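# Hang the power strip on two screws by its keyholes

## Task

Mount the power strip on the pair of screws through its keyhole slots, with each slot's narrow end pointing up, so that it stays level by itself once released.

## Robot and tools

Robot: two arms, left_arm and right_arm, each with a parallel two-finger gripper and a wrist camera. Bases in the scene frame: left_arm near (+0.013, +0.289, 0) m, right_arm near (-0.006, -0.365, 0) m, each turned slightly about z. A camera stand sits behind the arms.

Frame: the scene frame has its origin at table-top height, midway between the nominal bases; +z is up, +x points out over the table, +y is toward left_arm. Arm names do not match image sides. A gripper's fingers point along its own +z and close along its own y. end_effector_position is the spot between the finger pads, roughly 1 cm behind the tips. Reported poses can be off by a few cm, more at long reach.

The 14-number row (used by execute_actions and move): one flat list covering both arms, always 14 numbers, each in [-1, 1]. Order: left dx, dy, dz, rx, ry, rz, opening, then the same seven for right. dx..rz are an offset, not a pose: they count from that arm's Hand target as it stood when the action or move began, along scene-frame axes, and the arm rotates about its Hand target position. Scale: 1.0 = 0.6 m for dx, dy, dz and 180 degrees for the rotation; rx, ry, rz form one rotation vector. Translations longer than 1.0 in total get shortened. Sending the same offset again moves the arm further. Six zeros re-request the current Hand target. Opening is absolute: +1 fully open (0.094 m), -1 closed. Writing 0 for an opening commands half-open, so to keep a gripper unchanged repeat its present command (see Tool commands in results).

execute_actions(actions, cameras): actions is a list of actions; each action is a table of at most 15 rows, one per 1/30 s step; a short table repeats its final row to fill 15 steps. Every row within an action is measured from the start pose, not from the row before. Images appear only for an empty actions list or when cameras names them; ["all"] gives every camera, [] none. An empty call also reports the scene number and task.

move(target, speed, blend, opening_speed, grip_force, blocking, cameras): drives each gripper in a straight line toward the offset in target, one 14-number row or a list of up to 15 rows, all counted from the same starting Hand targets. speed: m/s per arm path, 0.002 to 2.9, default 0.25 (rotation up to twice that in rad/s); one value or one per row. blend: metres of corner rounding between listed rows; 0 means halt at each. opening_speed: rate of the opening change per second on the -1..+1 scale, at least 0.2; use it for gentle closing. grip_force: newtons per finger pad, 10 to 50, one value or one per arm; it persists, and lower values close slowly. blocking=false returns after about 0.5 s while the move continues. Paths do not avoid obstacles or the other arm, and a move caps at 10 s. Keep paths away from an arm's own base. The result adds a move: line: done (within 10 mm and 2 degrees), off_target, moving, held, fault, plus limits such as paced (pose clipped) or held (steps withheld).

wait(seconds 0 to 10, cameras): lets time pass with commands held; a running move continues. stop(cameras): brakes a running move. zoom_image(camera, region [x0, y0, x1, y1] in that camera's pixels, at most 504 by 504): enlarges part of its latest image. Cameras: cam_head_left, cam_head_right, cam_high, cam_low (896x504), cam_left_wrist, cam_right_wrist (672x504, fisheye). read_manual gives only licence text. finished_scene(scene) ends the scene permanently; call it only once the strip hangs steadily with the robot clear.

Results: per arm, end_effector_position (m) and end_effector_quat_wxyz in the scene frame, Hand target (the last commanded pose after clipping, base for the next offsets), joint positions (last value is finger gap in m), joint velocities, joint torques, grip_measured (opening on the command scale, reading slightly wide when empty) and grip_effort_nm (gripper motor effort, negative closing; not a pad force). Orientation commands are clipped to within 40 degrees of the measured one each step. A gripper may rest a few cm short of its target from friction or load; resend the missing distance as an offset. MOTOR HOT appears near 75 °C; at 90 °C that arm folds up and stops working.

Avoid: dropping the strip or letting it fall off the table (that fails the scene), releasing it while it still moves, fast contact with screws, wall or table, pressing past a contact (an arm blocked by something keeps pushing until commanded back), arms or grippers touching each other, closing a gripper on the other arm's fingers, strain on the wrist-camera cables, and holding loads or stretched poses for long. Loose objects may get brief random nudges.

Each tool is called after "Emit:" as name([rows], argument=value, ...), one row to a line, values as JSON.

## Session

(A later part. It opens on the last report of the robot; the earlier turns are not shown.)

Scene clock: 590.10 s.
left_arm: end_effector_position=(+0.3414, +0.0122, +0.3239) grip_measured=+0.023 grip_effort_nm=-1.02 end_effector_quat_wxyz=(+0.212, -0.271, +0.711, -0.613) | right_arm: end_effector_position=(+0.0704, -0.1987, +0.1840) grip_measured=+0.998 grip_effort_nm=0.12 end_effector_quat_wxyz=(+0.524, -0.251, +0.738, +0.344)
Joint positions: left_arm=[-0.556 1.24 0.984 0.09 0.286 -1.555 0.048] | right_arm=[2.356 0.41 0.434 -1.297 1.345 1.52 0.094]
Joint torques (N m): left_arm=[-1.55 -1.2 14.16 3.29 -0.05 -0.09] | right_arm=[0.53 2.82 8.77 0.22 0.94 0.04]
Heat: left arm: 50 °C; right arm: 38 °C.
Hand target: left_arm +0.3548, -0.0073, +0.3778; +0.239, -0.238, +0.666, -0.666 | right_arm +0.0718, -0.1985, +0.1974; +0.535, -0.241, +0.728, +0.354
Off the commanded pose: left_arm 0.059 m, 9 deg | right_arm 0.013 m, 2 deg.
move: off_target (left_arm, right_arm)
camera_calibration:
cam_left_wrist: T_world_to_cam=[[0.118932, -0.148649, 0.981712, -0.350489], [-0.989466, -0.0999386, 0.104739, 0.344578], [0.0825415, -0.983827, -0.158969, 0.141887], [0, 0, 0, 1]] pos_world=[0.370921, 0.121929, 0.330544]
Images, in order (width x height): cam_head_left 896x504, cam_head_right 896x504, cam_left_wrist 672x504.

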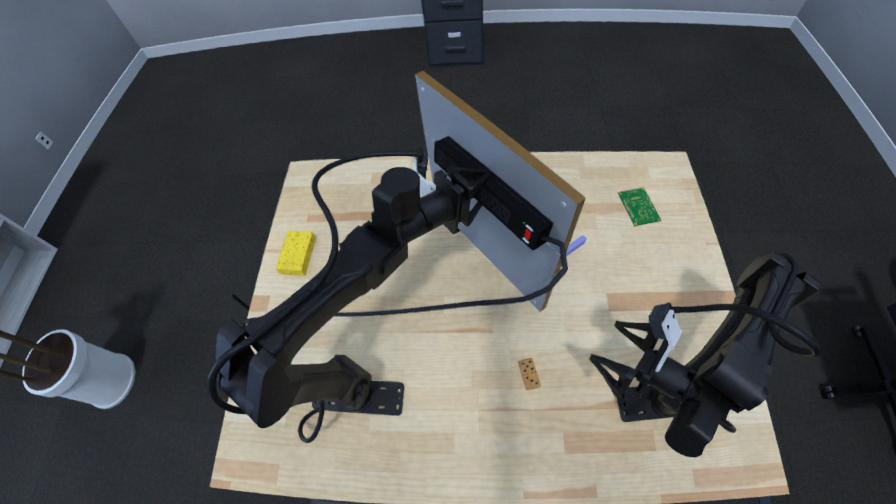

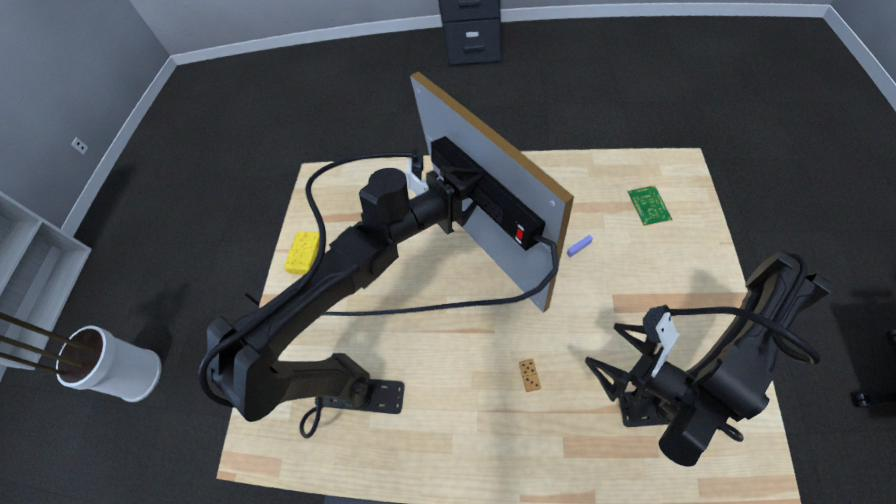

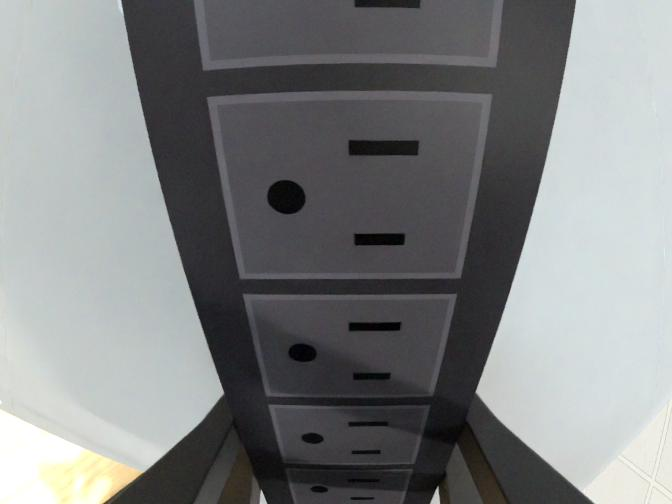

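Emit:
move([
  [-0.05,0.062,0.0,0,0,0,-0.3,0,0,0,0,0,0,1],
  [-0.13,0.16,0.08,-0.15,-0.123,0,-0.3,0,0,0,0,0,0,1],
], speed=0.2, blend=[0.02,0], cameras=["cam_high","cam_head_left"])

Emit:
zoom_image(camera="cam_high", region=[260, 140, 500, 260])

Scene clock: 639.10 s.
left_arm: end_effector_position=(+0.2786, +0.0789, +0.4145) grip_measured=+0.023 grip_effort_nm=-1.02 end_effector_quat_wxyz=(-0.284, +0.156, -0.463, +0.825) | right_arm: end_effector_position=(+0.0704, -0.1987, +0.1840) grip_measured=+0.998 grip_effort_nm=0.12 end_effector_quat_wxyz=(+0.524, -0.251, +0.738, +0.344)
Joint positions: left_arm=[-0.452 1.064 0.549 1.109 0.366 -1.801 0.048] | right_arm=[2.356 0.41 0.434 -1.297 1.345 1.52 0.094]
Joint torques (N m): left_arm=[0.53 -2.11 6.37 1.99 -0.43 -0.11] | right_arm=[0.53 2.81 8.76 0.22 0.94 0.03]
Heat: left arm: 55 °C; right arm: 38 °C.
Hand target: left_arm +0.2767, +0.0886, +0.4259; -0.299, +0.155, -0.435, +0.835 | right_arm +0.0718, -0.1985, +0.1974; +0.535, -0.241, +0.728, +0.354
Off the commanded pose: left_arm 0.015 m, 4 deg | right_arm 0.013 m, 2 deg.
move: off_target (left_arm, right_arm); blend cut to 0.019 m at target 1
Images, in order (width x height): cam_head_left 896x504, cam_high 896x504.

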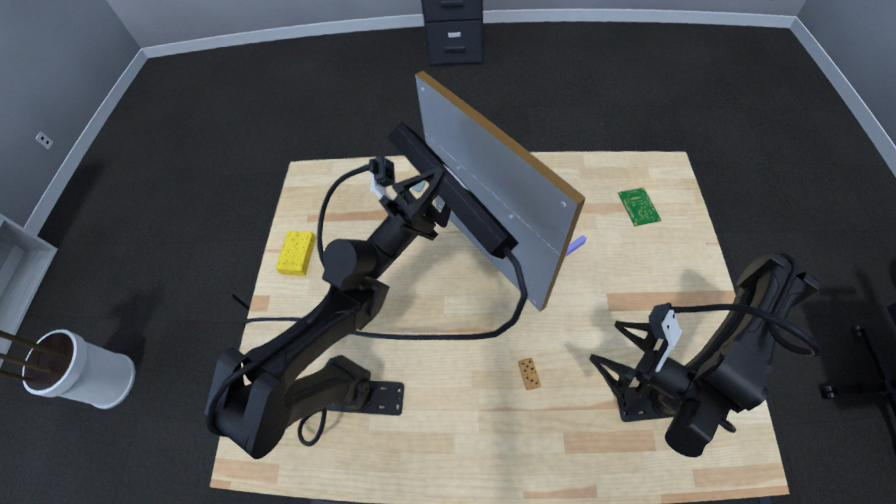

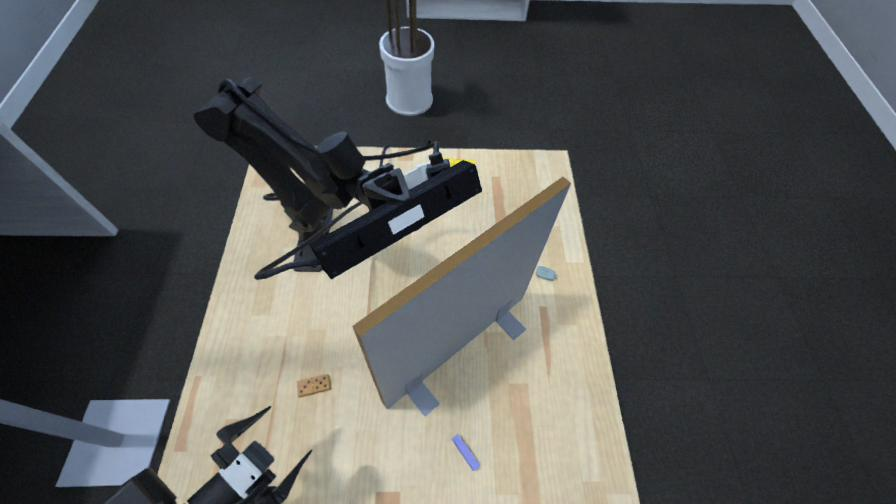

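Scaled by 2.100 from the camera's 896x504 image, which has a finer 1280x720 frame.

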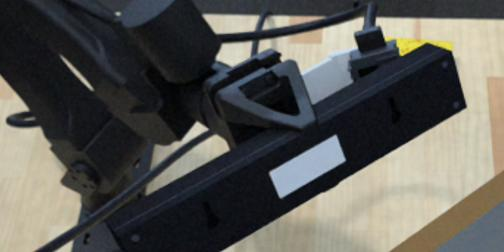

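Emit:
zoom_image(camera="cam_high", region=[330, 220, 390, 270])

Emit:
zoom_image(camera="cam_high", region=[425, 160, 485, 210])

Scaled by 8.400 from the camera's 896x504 image, which has a finer 1280x720 frame.

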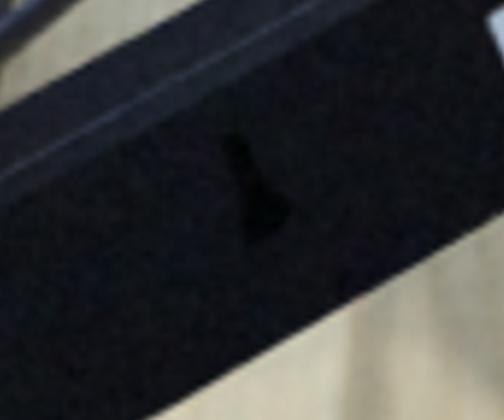

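Scaled by 8.400 from the camera's 896x504 image, which has a finer 1280x720 frame.

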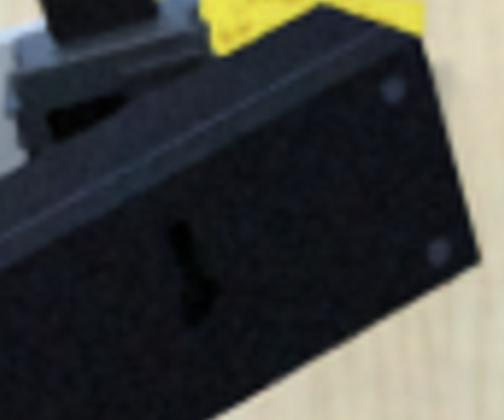

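Emit:
zoom_image(camera="cam_head_left", region=[495, 200, 530, 235])

Emit:
zoom_image(camera="cam_head_left", region=[440, 145, 475, 180])

Scaled by 14.400 from the camera's 896x504 image, which has a finer 1280x720 frame.

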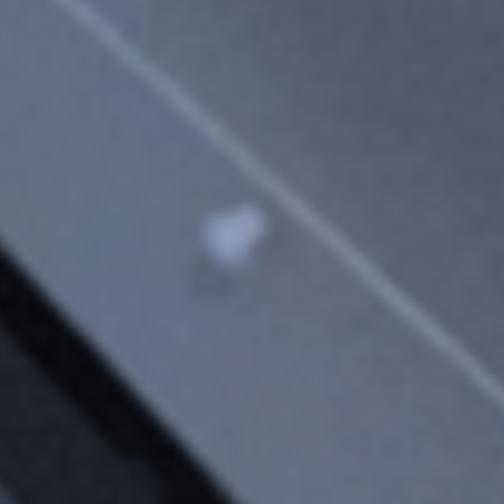

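Scaled by 14.400 from the camera's 896x504 image, which has a finer 1280x720 frame.

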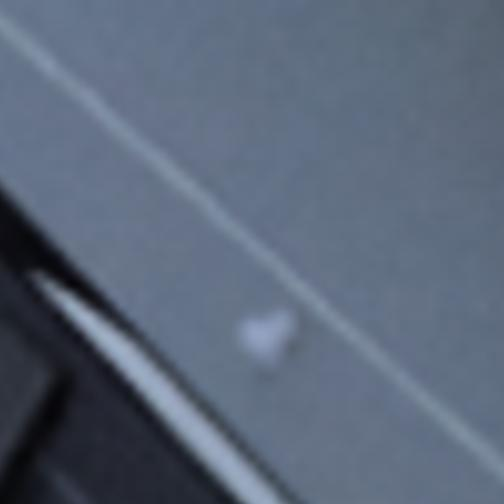

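Emit:
zoom_image(camera="cam_high", region=[300, 225, 370, 285])

Scaled by 7.200 from the camera's 896x504 image, which has a finer 1280x720 frame.

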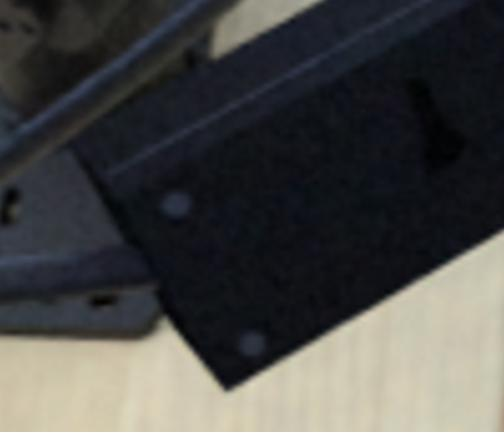

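Emit:
move(target=[0.101,-0.043,-0.193,0.1333,0.109,0,-0.3,0,0,0,0,0,0,1], speed=0.15, cameras=["cam_head_left","cam_head_right","cam_left_wrist"])

Emit:
zoom_image(camera="cam_head_left", region=[410, 110, 570, 270])

Emit:
zoom_image(camera="cam_head_right", region=[410, 110, 570, 270])

Scene clock: 724.37 s.
left_arm: end_effector_position=(+0.3320, +0.0626, +0.2773) grip_measured=+0.022 grip_effort_nm=-1.02 end_effector_quat_wxyz=(+0.222, -0.251, +0.664, -0.668) | right_arm: end_effector_position=(+0.0704, -0.1987, +0.1840) grip_measured=+0.998 grip_effort_nm=0.12 end_effector_quat_wxyz=(+0.524, -0.251, +0.738, +0.344)
Joint positions: left_arm=[-0.374 1.155 0.589 0.557 0.486 -1.608 0.048] | right_arm=[2.356 0.41 0.434 -1.297 1.345 1.52 0.094]
Joint torques (N m): left_arm=[0.46 -3.25 11.34 2.24 0.01 0.03] | right_arm=[0.51 2.81 8.77 0.23 0.94 0.04]
Heat: left arm: 48 °C; right arm: 38 °C.
Hand target: left_arm +0.3374, +0.0629, +0.3101; +0.247, -0.229, +0.642, -0.688 | right_arm +0.0718, -0.1985, +0.1974; +0.535, -0.241, +0.728, +0.354
Off the commanded pose: left_arm 0.033 m, 5 deg | right_arm 0.013 m, 2 deg.
move: off_target (left_arm, right_arm)
camera_calibration:
cam_left_wrist: T_world_to_cam=[[0.0290237, -0.0274783, 0.999201, -0.27872], [-0.996637, -0.077432, 0.0268198, 0.367785], [0.0766331, -0.996619, -0.0296332, 0.151755], [0, 0, 0, 1]] pos_world=[0.363008, 0.172061, 0.27313]
Images, in order (width x height): cam_head_left 896x504, cam_head_right 896x504, cam_left_wrist 672x504.

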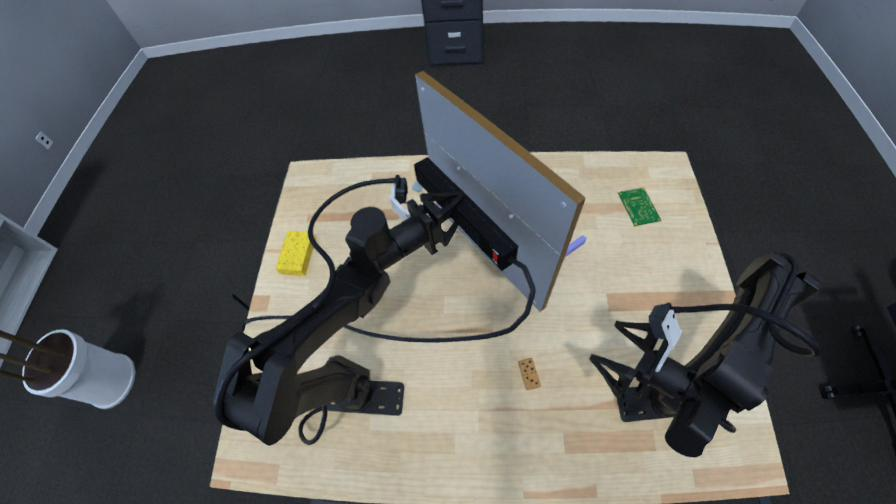

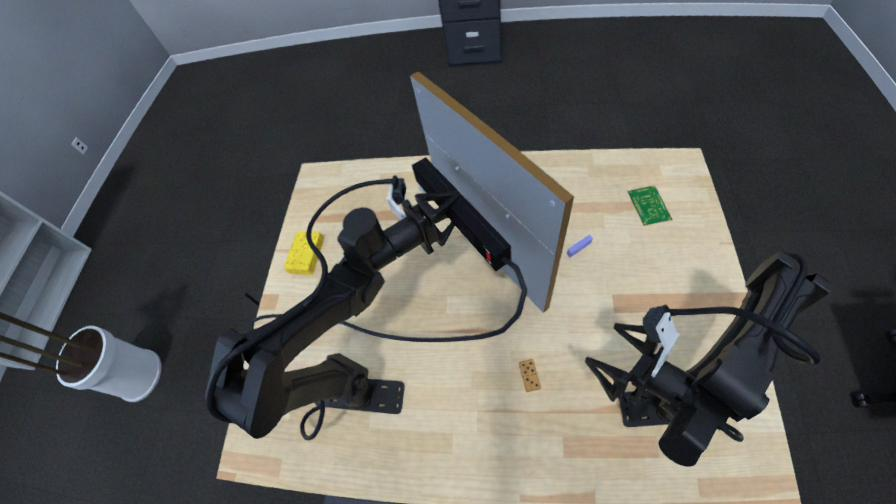

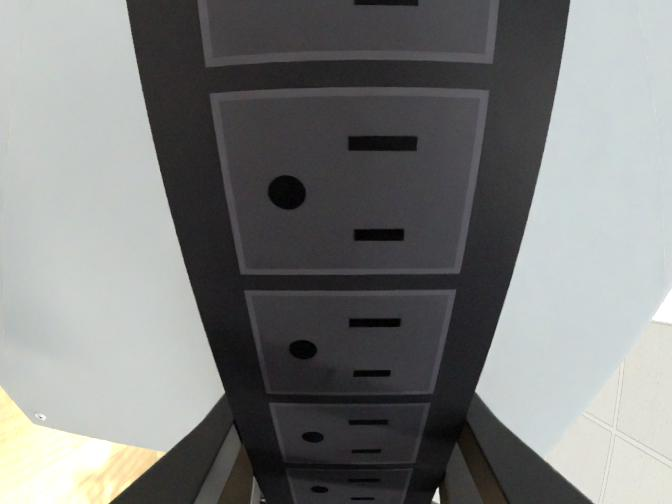

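Scaled by 3.150 from the camera's 896x504 image, which has a finer 1280x720 frame.

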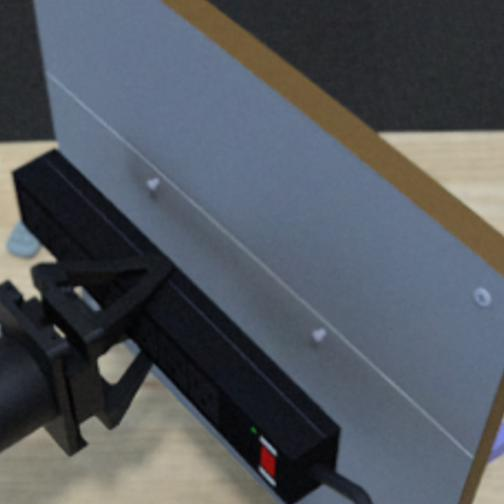

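Scaled by 3.150 from the camera's 896x504 image, which has a finer 1280x720 frame.

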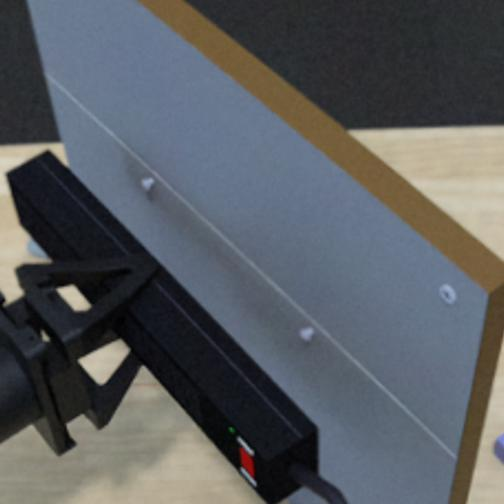

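Emit:
move(target=[0.023,-0.0135,0.0167,0.0115,-0.014,0.016,-0.3,0,0,0,0,0,0,1], speed=0.08, cameras=["cam_head_left","cam_head_right"])

Emit:
zoom_image(camera="cam_head_left", region=[410, 110, 570, 270])

Emit:
zoom_image(camera="cam_head_right", region=[410, 110, 570, 270])

Scene clock: 749.13 s.
left_arm: end_effector_position=(+0.3468, +0.0583, +0.2870) grip_measured=+0.022 grip_effort_nm=-1.02 end_effector_quat_wxyz=(+0.258, -0.246, +0.666, -0.655) | right_arm: end_effector_position=(+0.0704, -0.1987, +0.1840) grip_measured=+0.998 grip_effort_nm=0.12 end_effector_quat_wxyz=(+0.524, -0.251, +0.738, +0.344)
Joint positions: left_arm=[-0.399 1.194 0.654 0.53 0.415 -1.544 0.048] | right_arm=[2.356 0.41 0.434 -1.297 1.345 1.52 0.094]
Joint torques (N m): left_arm=[-0.57 -3.36 11.56 2.26 -0.09 0.02] | right_arm=[0.51 2.81 8.77 0.22 0.94 0.04]
Heat: left arm: 50 °C; right arm: 38 °C.
Hand target: left_arm +0.3512, +0.0548, +0.3202; +0.282, -0.225, +0.643, -0.675 | right_arm +0.0718, -0.1985, +0.1974; +0.535, -0.241, +0.728, +0.354
Off the commanded pose: left_arm 0.034 m, 5 deg | right_arm 0.013 m, 2 deg.
move: off_target (left_arm, right_arm)
Images, in order (width x height): cam_head_left 896x504, cam_head_right 896x504.

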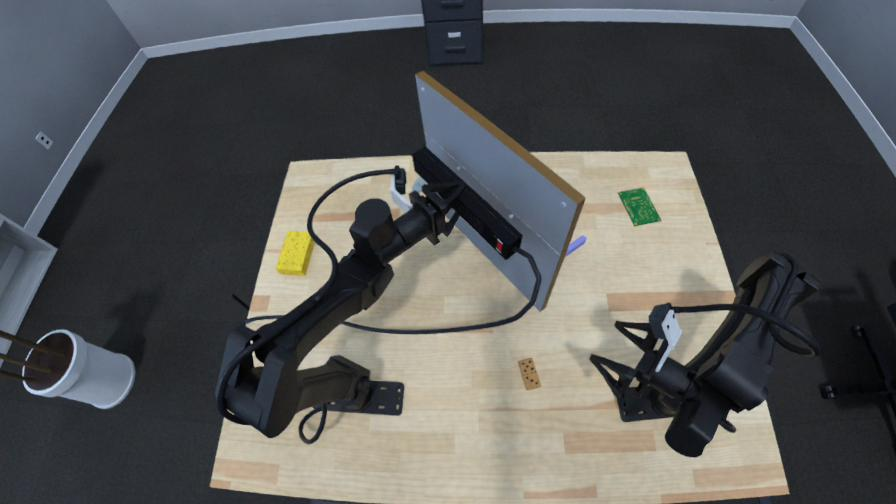

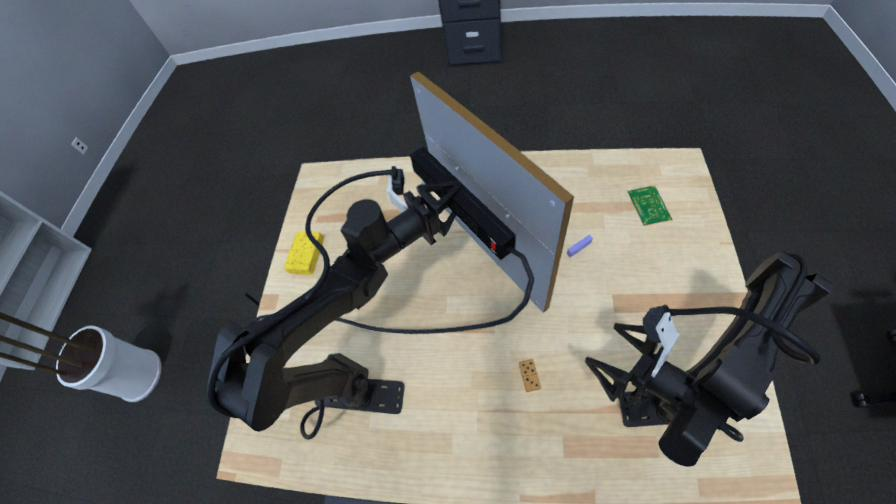

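Scaled by 3.150 from the camera's 896x504 image, which has a finer 1280x720 frame.

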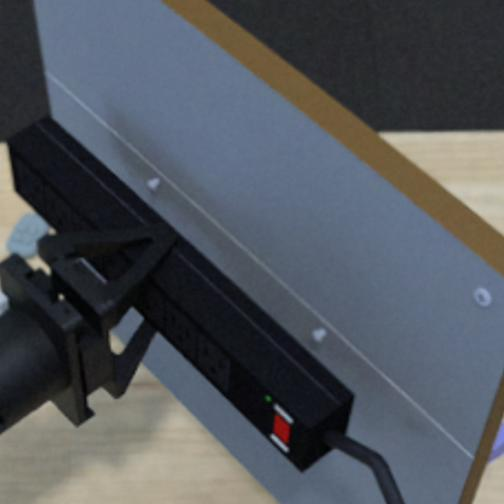

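Scaled by 3.150 from the camera's 896x504 image, which has a finer 1280x720 frame.

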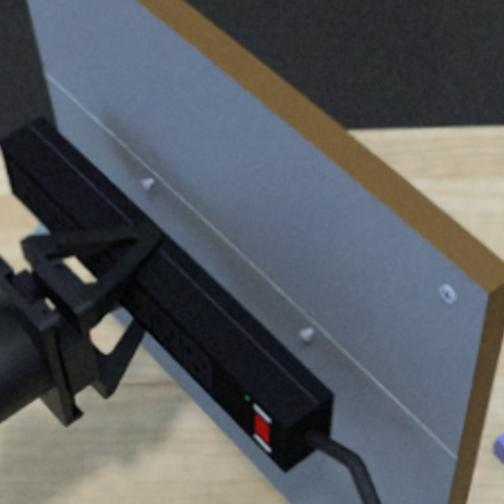

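Emit:
move(target=[0.0093,-0.0247,-0.009,-0.0046,0.0056,0,-0.3,0,0,0,0,0,0,1], speed=0.06, cameras=["cam_head_left","cam_head_right"])

Emit:
zoom_image(camera="cam_head_left", region=[410, 110, 570, 270])

Emit:
zoom_image(camera="cam_head_left", region=[495, 190, 555, 250])

Emit:
zoom_image(camera="cam_head_left", region=[415, 125, 475, 185])

Scene clock: 768.73 s.
left_arm: end_effector_position=(+0.3505, +0.0450, +0.2750) grip_measured=+0.022 grip_effort_nm=-1.02 end_effector_quat_wxyz=(+0.251, -0.253, +0.674, -0.646) | right_arm: end_effector_position=(+0.0704, -0.1987, +0.1840) grip_measured=+0.998 grip_effort_nm=0.12 end_effector_quat_wxyz=(+0.524, -0.251, +0.738, +0.344)
Joint positions: left_arm=[-0.443 1.244 0.665 0.539 0.37 -1.545 0.048] | right_arm=[2.356 0.41 0.434 -1.297 1.345 1.52 0.094]
Joint torques (N m): left_arm=[-0.54 -3.45 11.58 2.63 -0.11 -0.12] | right_arm=[0.53 2.8 8.79 0.22 0.94 0.04]
Heat: left arm: 51 °C; right arm: 38 °C.
Hand target: left_arm +0.3567, +0.0400, +0.3147; +0.275, -0.234, +0.641, -0.678 | right_arm +0.0718, -0.1985, +0.1974; +0.535, -0.241, +0.728, +0.354
Off the commanded pose: left_arm 0.041 m, 6 deg | right_arm 0.013 m, 2 deg.
move: off_target (left_arm, right_arm)
Images, in order (width x height): cam_head_left 896x504, cam_head_right 896x504.

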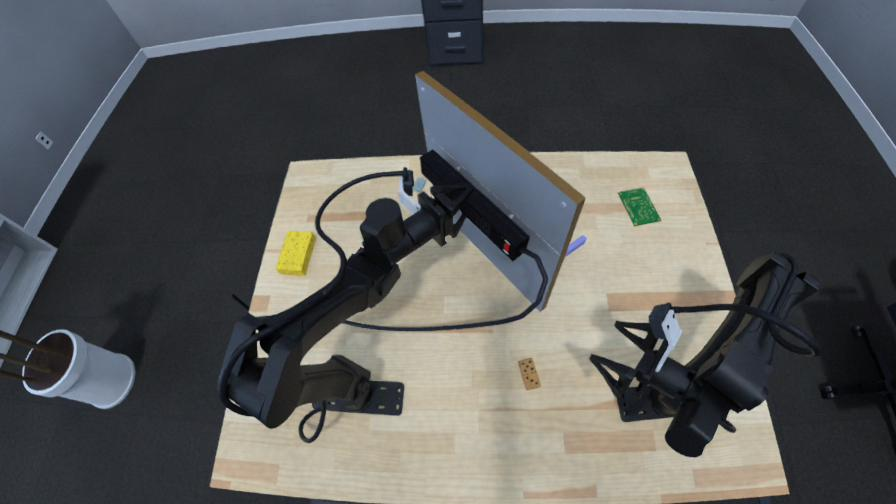

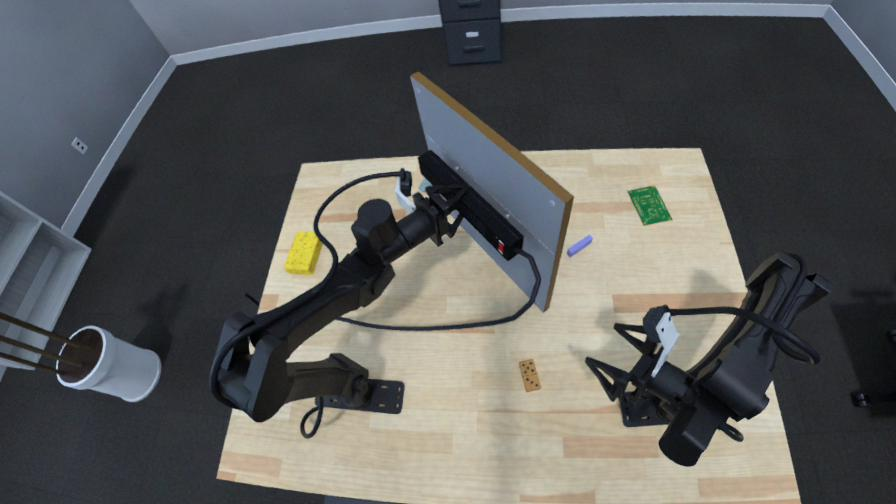

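Scaled by 3.150 from the camera's 896x504 image, which has a finer 1280x720 frame.

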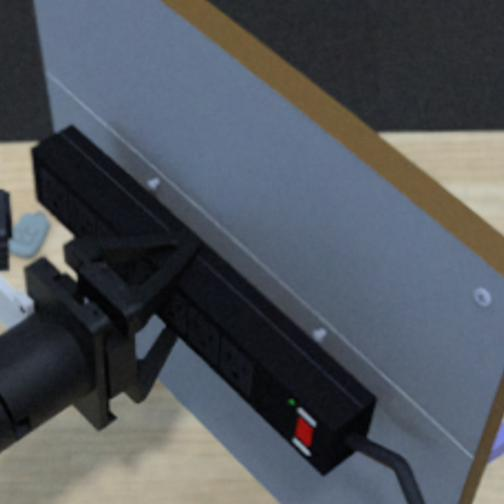

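Scaled by 8.400 from the camera's 896x504 image, which has a finer 1280x720 frame.

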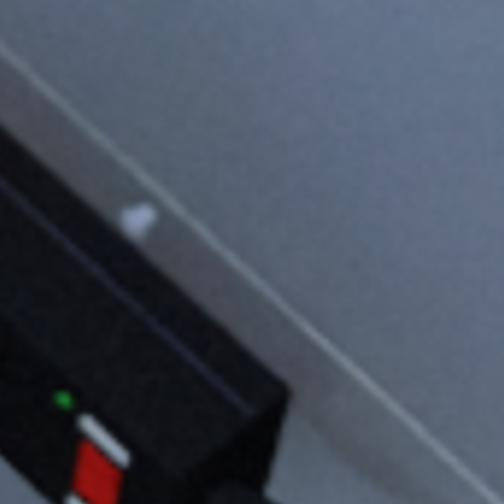

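Scaled by 8.400 from the camera's 896x504 image, which has a finer 1280x720 frame.

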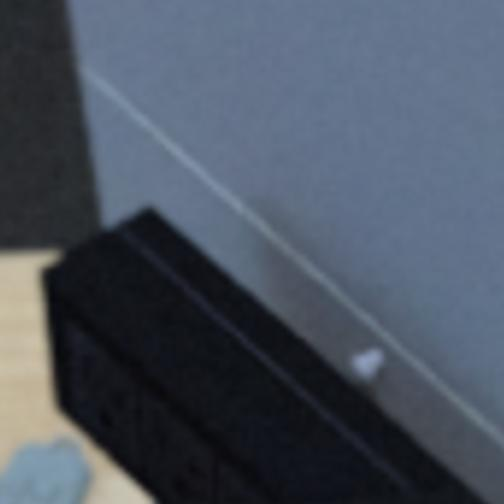

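Emit:
move(target=[0.0123,-0.0072,0.02,-0.002,0.0025,0,-0.3,0,0,0,0,0,0,1], speed=0.06, cameras=["cam_head_left"])

Emit:
zoom_image(camera="cam_head_left", region=[495, 190, 555, 250])

Emit:
zoom_image(camera="cam_head_left", region=[415, 125, 475, 185])

Scene clock: 780.73 s.
left_arm: end_effector_position=(+0.3603, +0.0403, +0.2930) grip_measured=+0.022 grip_effort_nm=-1.02 end_effector_quat_wxyz=(+0.255, -0.251, +0.667, -0.654) | right_arm: end_effector_position=(+0.0704, -0.1987, +0.1840) grip_measured=+0.998 grip_effort_nm=0.13 end_effector_quat_wxyz=(+0.524, -0.251, +0.738, +0.344)
Joint positions: left_arm=[-0.443 1.273 0.734 0.524 0.368 -1.553 0.048] | right_arm=[2.356 0.41 0.434 -1.297 1.345 1.52 0.094]
Joint torques (N m): left_arm=[-0.72 -3.89 11.59 2.31 -0.12 -0.2] | right_arm=[0.51 2.81 8.76 0.22 0.94 0.04]
Heat: left arm: 51 °C; right arm: 38 °C.
Hand target: left_arm +0.3641, +0.0356, +0.3266; +0.271, -0.237, +0.640, -0.679 | right_arm +0.0718, -0.1985, +0.1974; +0.535, -0.241, +0.728, +0.354
Off the commanded pose: left_arm 0.034 m, 5 deg | right_arm 0.013 m, 2 deg.
move: off_target (left_arm, right_arm)
Images, in order (width x height): cam_head_left 896x504.

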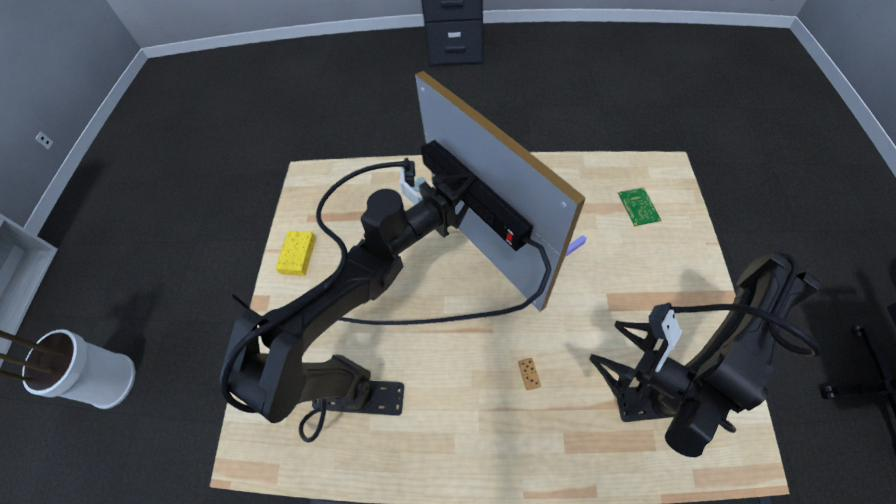

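Scaled by 8.400 from the camera's 896x504 image, which has a finer 1280x720 frame.

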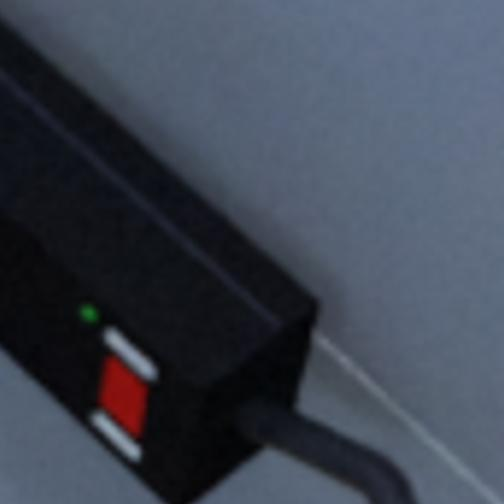

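Scaled by 8.400 from the camera's 896x504 image, which has a finer 1280x720 frame.

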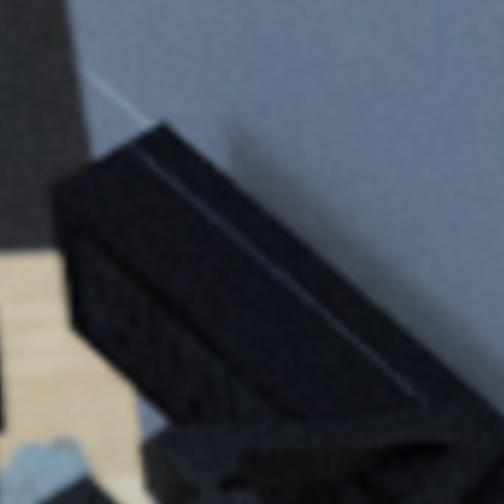

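Emit:
move(target=[-0.0025,-0.0021,-0.061,0,0,0,-0.3,0,0,0,0,0,0,1], speed=0.06, cameras=["cam_head_left"])

Emit:
zoom_image(camera="cam_head_left", region=[495, 190, 555, 250])

Emit:
zoom_image(camera="cam_head_left", region=[415, 125, 475, 185])

Scene clock: 790.63 s.
left_arm: end_effector_position=(+0.3631, +0.0356, +0.2756) grip_measured=+0.022 grip_effort_nm=-1.02 end_effector_quat_wxyz=(+0.260, -0.245, +0.661, -0.660) | right_arm: end_effector_position=(+0.0704, -0.1987, +0.1840) grip_measured=+0.998 grip_effort_nm=0.12 end_effector_quat_wxyz=(+0.524, -0.251, +0.738, +0.344)
Joint positions: left_arm=[-0.452 1.332 0.678 0.661 0.361 -1.553 0.048] | right_arm=[2.356 0.41 0.434 -1.297 1.345 1.52 0.094]
Joint torques (N m): left_arm=[-0.66 -4.08 6.45 2.63 -0.14 -0.16] | right_arm=[0.5 2.8 8.77 0.22 0.94 0.04]
Heat: left arm: 50 °C; right arm: 38 °C.
Hand target: left_arm +0.3626, +0.0344, +0.2902; +0.272, -0.237, +0.640, -0.679 | right_arm +0.0718, -0.1985, +0.1974; +0.535, -0.241, +0.728, +0.354
Off the commanded pose: left_arm 0.015 m, 4 deg | right_arm 0.013 m, 2 deg.
move: off_target (left_arm, right_arm)
Images, in order (width x height): cam_head_left 896x504.

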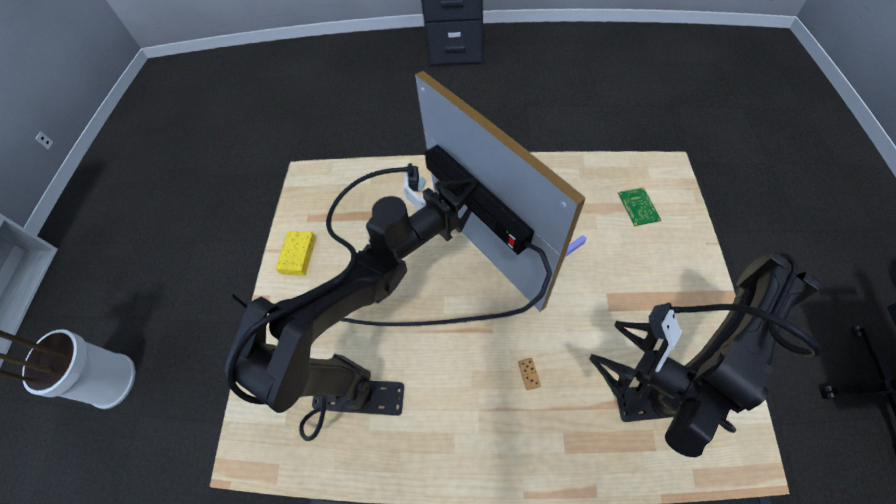

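Scaled by 8.400 from the camera's 896x504 image, which has a finer 1280x720 frame.

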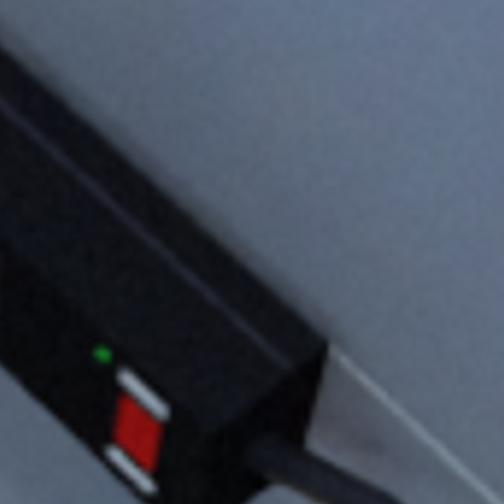

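Scaled by 8.400 from the camera's 896x504 image, which has a finer 1280x720 frame.

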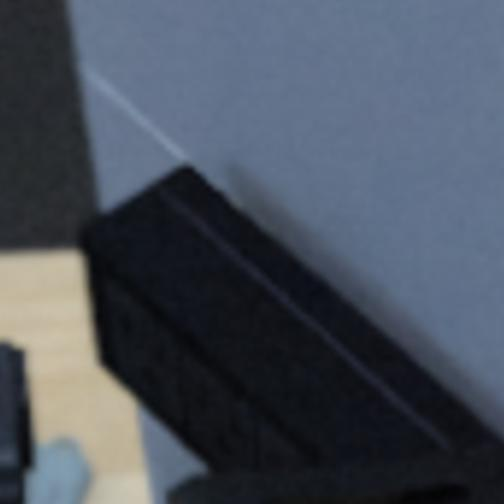

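Emit:
move(target=[-0.0055,0.0042,0.0407,0,0,0,-0.3,0,0,0,0,0,0,1], speed=0.06, cameras=["cam_head_left"])

Emit:
zoom_image(camera="cam_head_left", region=[495, 190, 555, 250])

Emit:
zoom_image(camera="cam_head_left", region=[415, 125, 475, 185])

Scene clock: 799.90 s.
left_arm: end_effector_position=(+0.3588, +0.0379, +0.2666) grip_measured=+0.022 grip_effort_nm=-1.02 end_effector_quat_wxyz=(+0.246, -0.258, +0.676, -0.645) | right_arm: end_effector_position=(+0.0704, -0.1987, +0.1840) grip_measured=+0.998 grip_effort_nm=0.12 end_effector_quat_wxyz=(+0.524, -0.251, +0.738, +0.344)
Joint positions: left_arm=[-0.452 1.302 0.678 0.574 0.361 -1.554 0.048] | right_arm=[2.356 0.41 0.434 -1.297 1.345 1.52 0.094]
Joint torques (N m): left_arm=[-0.44 -6.74 11.37 2.28 -0.11 -0.16] | right_arm=[0.53 2.81 8.76 0.22 0.94 0.04]
Heat: left arm: 51 °C; right arm: 38 °C.
Hand target: left_arm +0.3593, +0.0369, +0.3146; +0.272, -0.237, +0.640, -0.679 | right_arm +0.0718, -0.1985, +0.1974; +0.535, -0.241, +0.728, +0.354
Off the commanded pose: left_arm 0.048 m, 7 deg | right_arm 0.013 m, 2 deg.
move: off_target (left_arm, right_arm)
Images, in order (width x height): cam_head_left 896x504.

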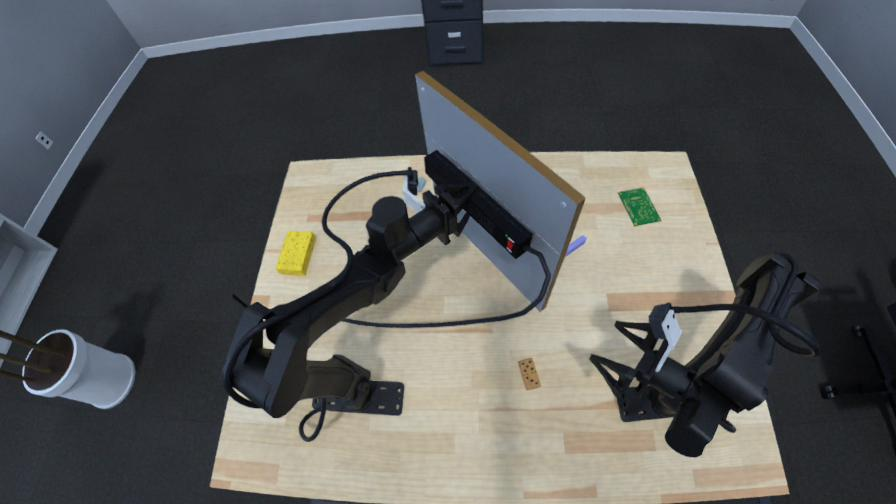

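Scaled by 8.400 from the camera's 896x504 image, which has a finer 1280x720 frame.

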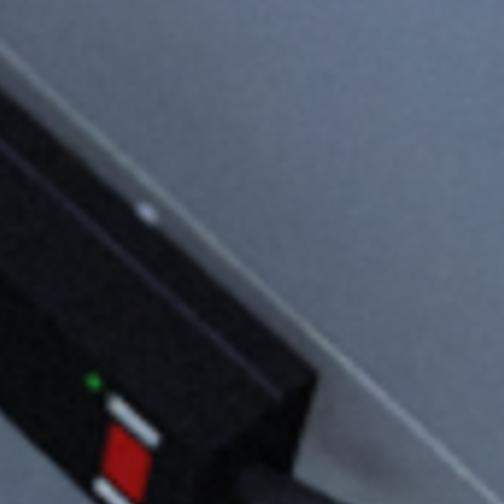

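Scaled by 8.400 from the camera's 896x504 image, which has a finer 1280x720 frame.

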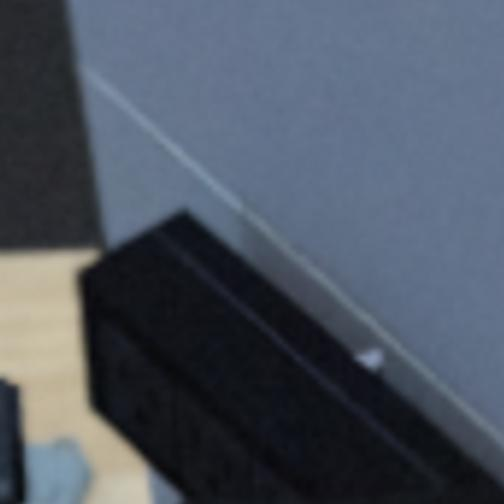

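Emit:
move([
  [0,0,0.036,0,0,0,-0.3,0,0,0,0,0,0,1],
  [0,0,-0.031,0,0,0,-0.3,0,0,0,0,0,0,1],
], speed=0.06, cameras=["cam_head_left"])

Emit:
zoom_image(camera="cam_head_left", region=[495, 190, 555, 250])

Emit:
zoom_image(camera="cam_head_left", region=[415, 125, 475, 185])

Scene clock: 810.13 s.
left_arm: end_effector_position=(+0.3596, +0.0375, +0.2813) grip_measured=+0.022 grip_effort_nm=-1.02 end_effector_quat_wxyz=(+0.259, -0.245, +0.661, -0.660) | right_arm: end_effector_position=(+0.0704, -0.1987, +0.1840) grip_measured=+0.998 grip_effort_nm=0.12 end_effector_quat_wxyz=(+0.524, -0.251, +0.738, +0.344)
Joint positions: left_arm=[-0.452 1.303 0.683 0.628 0.361 -1.554 0.048] | right_arm=[2.356 0.41 0.434 -1.297 1.345 1.52 0.094]
Joint torques (N m): left_arm=[-0.38 -4.11 6.58 2.6 -0.09 -0.13] | right_arm=[0.51 2.8 8.77 0.22 0.93 0.03]
Heat: left arm: 52 °C; right arm: 38 °C.
Hand target: left_arm +0.3593, +0.0369, +0.2959; +0.272, -0.237, +0.640, -0.679 | right_arm +0.0718, -0.1985, +0.1974; +0.535, -0.241, +0.728, +0.354
Off the commanded pose: left_arm 0.015 m, 4 deg | right_arm 0.013 m, 2 deg.
move: off_target (left_arm, right_arm)
Images, in order (width x height): cam_head_left 896x504.

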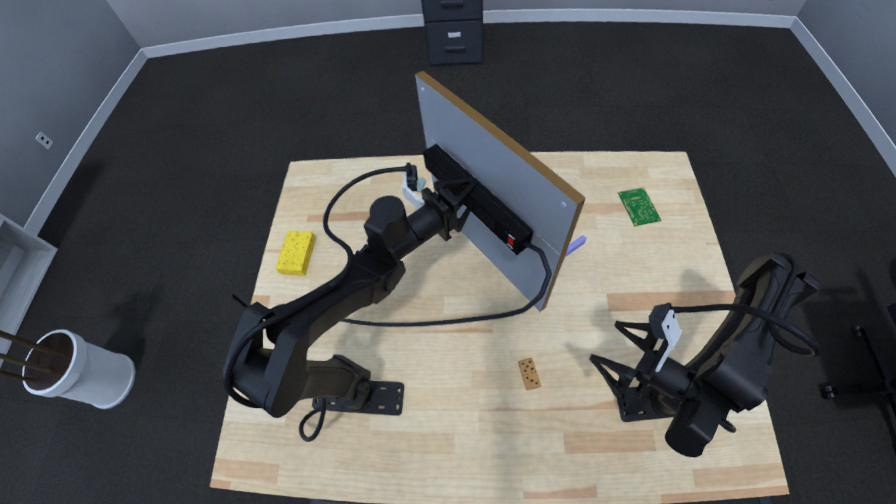

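Scaled by 8.400 from the camera's 896x504 image, which has a finer 1280x720 frame.

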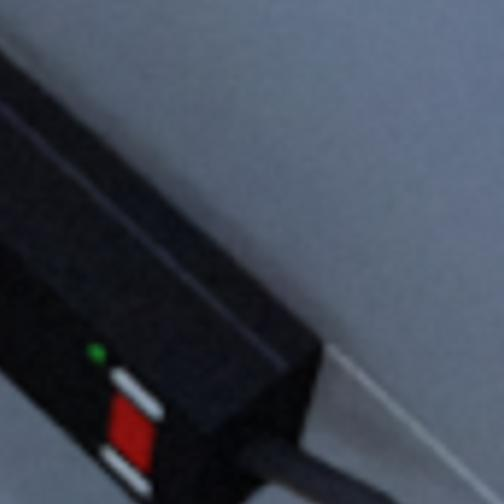

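Scaled by 8.400 from the camera's 896x504 image, which has a finer 1280x720 frame.

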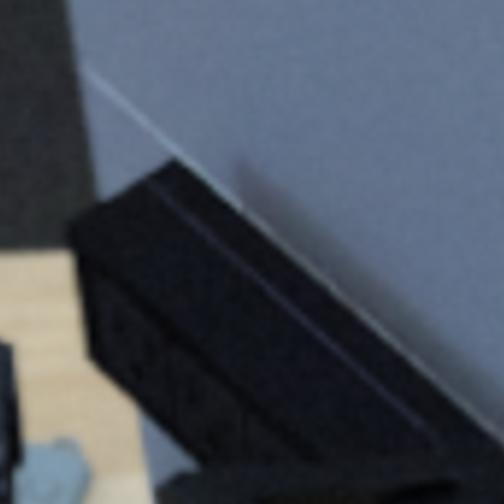

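Emit:
move(target=[0.001,0.001,0,-0.0058,0.0071,0,-0.3,0,0,0,0,0,0,1], speed=0.06)

Scene clock: 826.70 s.
left_arm: end_effector_position=(+0.3596, +0.0375, +0.2814) grip_measured=+0.022 grip_effort_nm=-1.02 end_effector_quat_wxyz=(+0.251, -0.253, +0.657, -0.664) | right_arm: end_effector_position=(+0.0704, -0.1987, +0.1840) grip_measured=+0.998 grip_effort_nm=0.12 end_effector_quat_wxyz=(+0.524, -0.251, +0.738, +0.344)
Joint positions: left_arm=[-0.452 1.303 0.683 0.629 0.361 -1.58 0.048] | right_arm=[2.356 0.41 0.434 -1.297 1.345 1.52 0.094]
Joint torques (N m): left_arm=[-0.2 -3.9 6.6 2.6 -0.15 -0.22] | right_arm=[0.53 2.81 8.77 0.22 0.94 0.03]
Heat: left arm: 52 °C; right arm: 38 °C.
Hand target: left_arm +0.3599, +0.0375, +0.2960; +0.262, -0.247, +0.636, -0.682 | right_arm +0.0718, -0.1985, +0.1974; +0.535, -0.241, +0.728, +0.354
Off the commanded pose: left_arm 0.014 m, 3 deg | right_arm 0.013 m, 2 deg.
move: off_target (left_arm, right_arm)

Emit:
move(target=[0.0148,-0.018,0,0,0,0,-0.3,0,0,0,0,0,0,1], speed=0.04, cameras=["cam_head_left"])

Emit:
zoom_image(camera="cam_head_left", region=[495, 190, 555, 250])

Emit:
zoom_image(camera="cam_head_left", region=[415, 125, 475, 185])

Scene clock: 833.27 s.
left_arm: end_effector_position=(+0.3632, +0.0328, +0.2693) grip_measured=+0.022 grip_effort_nm=-1.02 end_effector_quat_wxyz=(+0.243, -0.260, +0.664, -0.657) | right_arm: end_effector_position=(+0.0704, -0.1987, +0.1840) grip_measured=+0.998 grip_effort_nm=0.12 end_effector_quat_wxyz=(+0.524, -0.251, +0.738, +0.344)
Joint positions: left_arm=[-0.461 1.338 0.683 0.637 0.353 -1.584 0.048] | right_arm=[2.356 0.41 0.434 -1.297 1.345 1.52 0.094]
Joint torques (N m): left_arm=[-1.2 -3.26 9.85 2.64 -0.25 -0.11] | right_arm=[0.51 2.82 8.77 0.22 0.94 0.04]
Heat: left arm: 52 °C; right arm: 38 °C.
Hand target: left_arm +0.3687, +0.0267, +0.2960; +0.262, -0.247, +0.636, -0.682 | right_arm +0.0718, -0.1985, +0.1974; +0.535, -0.241, +0.728, +0.354
Off the commanded pose: left_arm 0.028 m, 5 deg | right_arm 0.013 m, 2 deg.
move: off_target (left_arm, right_arm)
Images, in order (width x height): cam_head_left 896x504.

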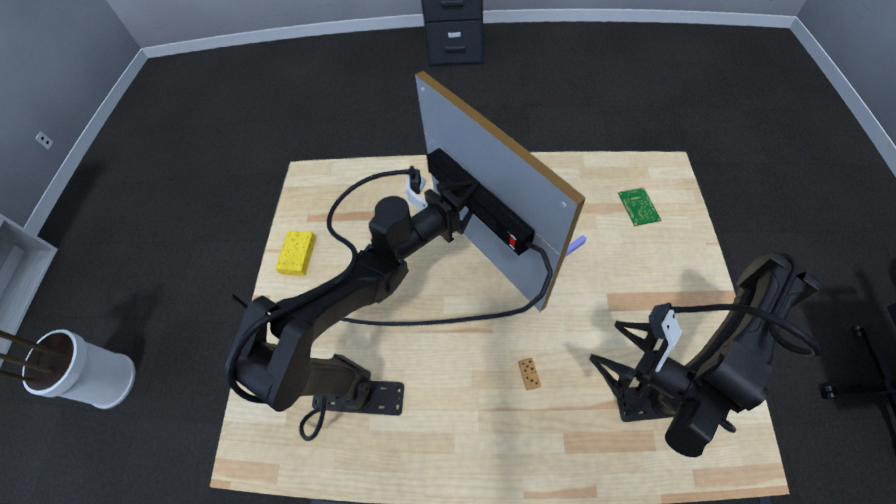

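Scaled by 8.400 from the camera's 896x504 image, which has a finer 1280x720 frame.

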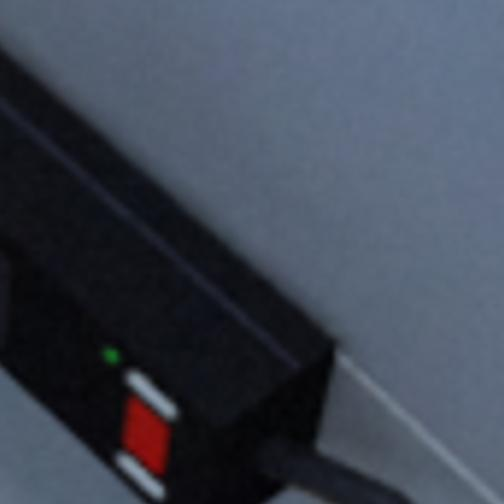

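Scaled by 8.400 from the camera's 896x504 image, which has a finer 1280x720 frame.

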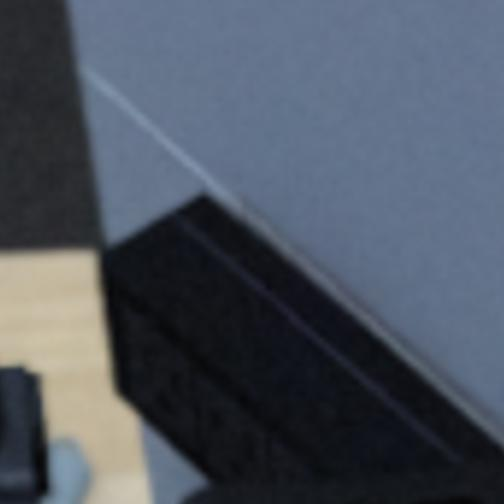

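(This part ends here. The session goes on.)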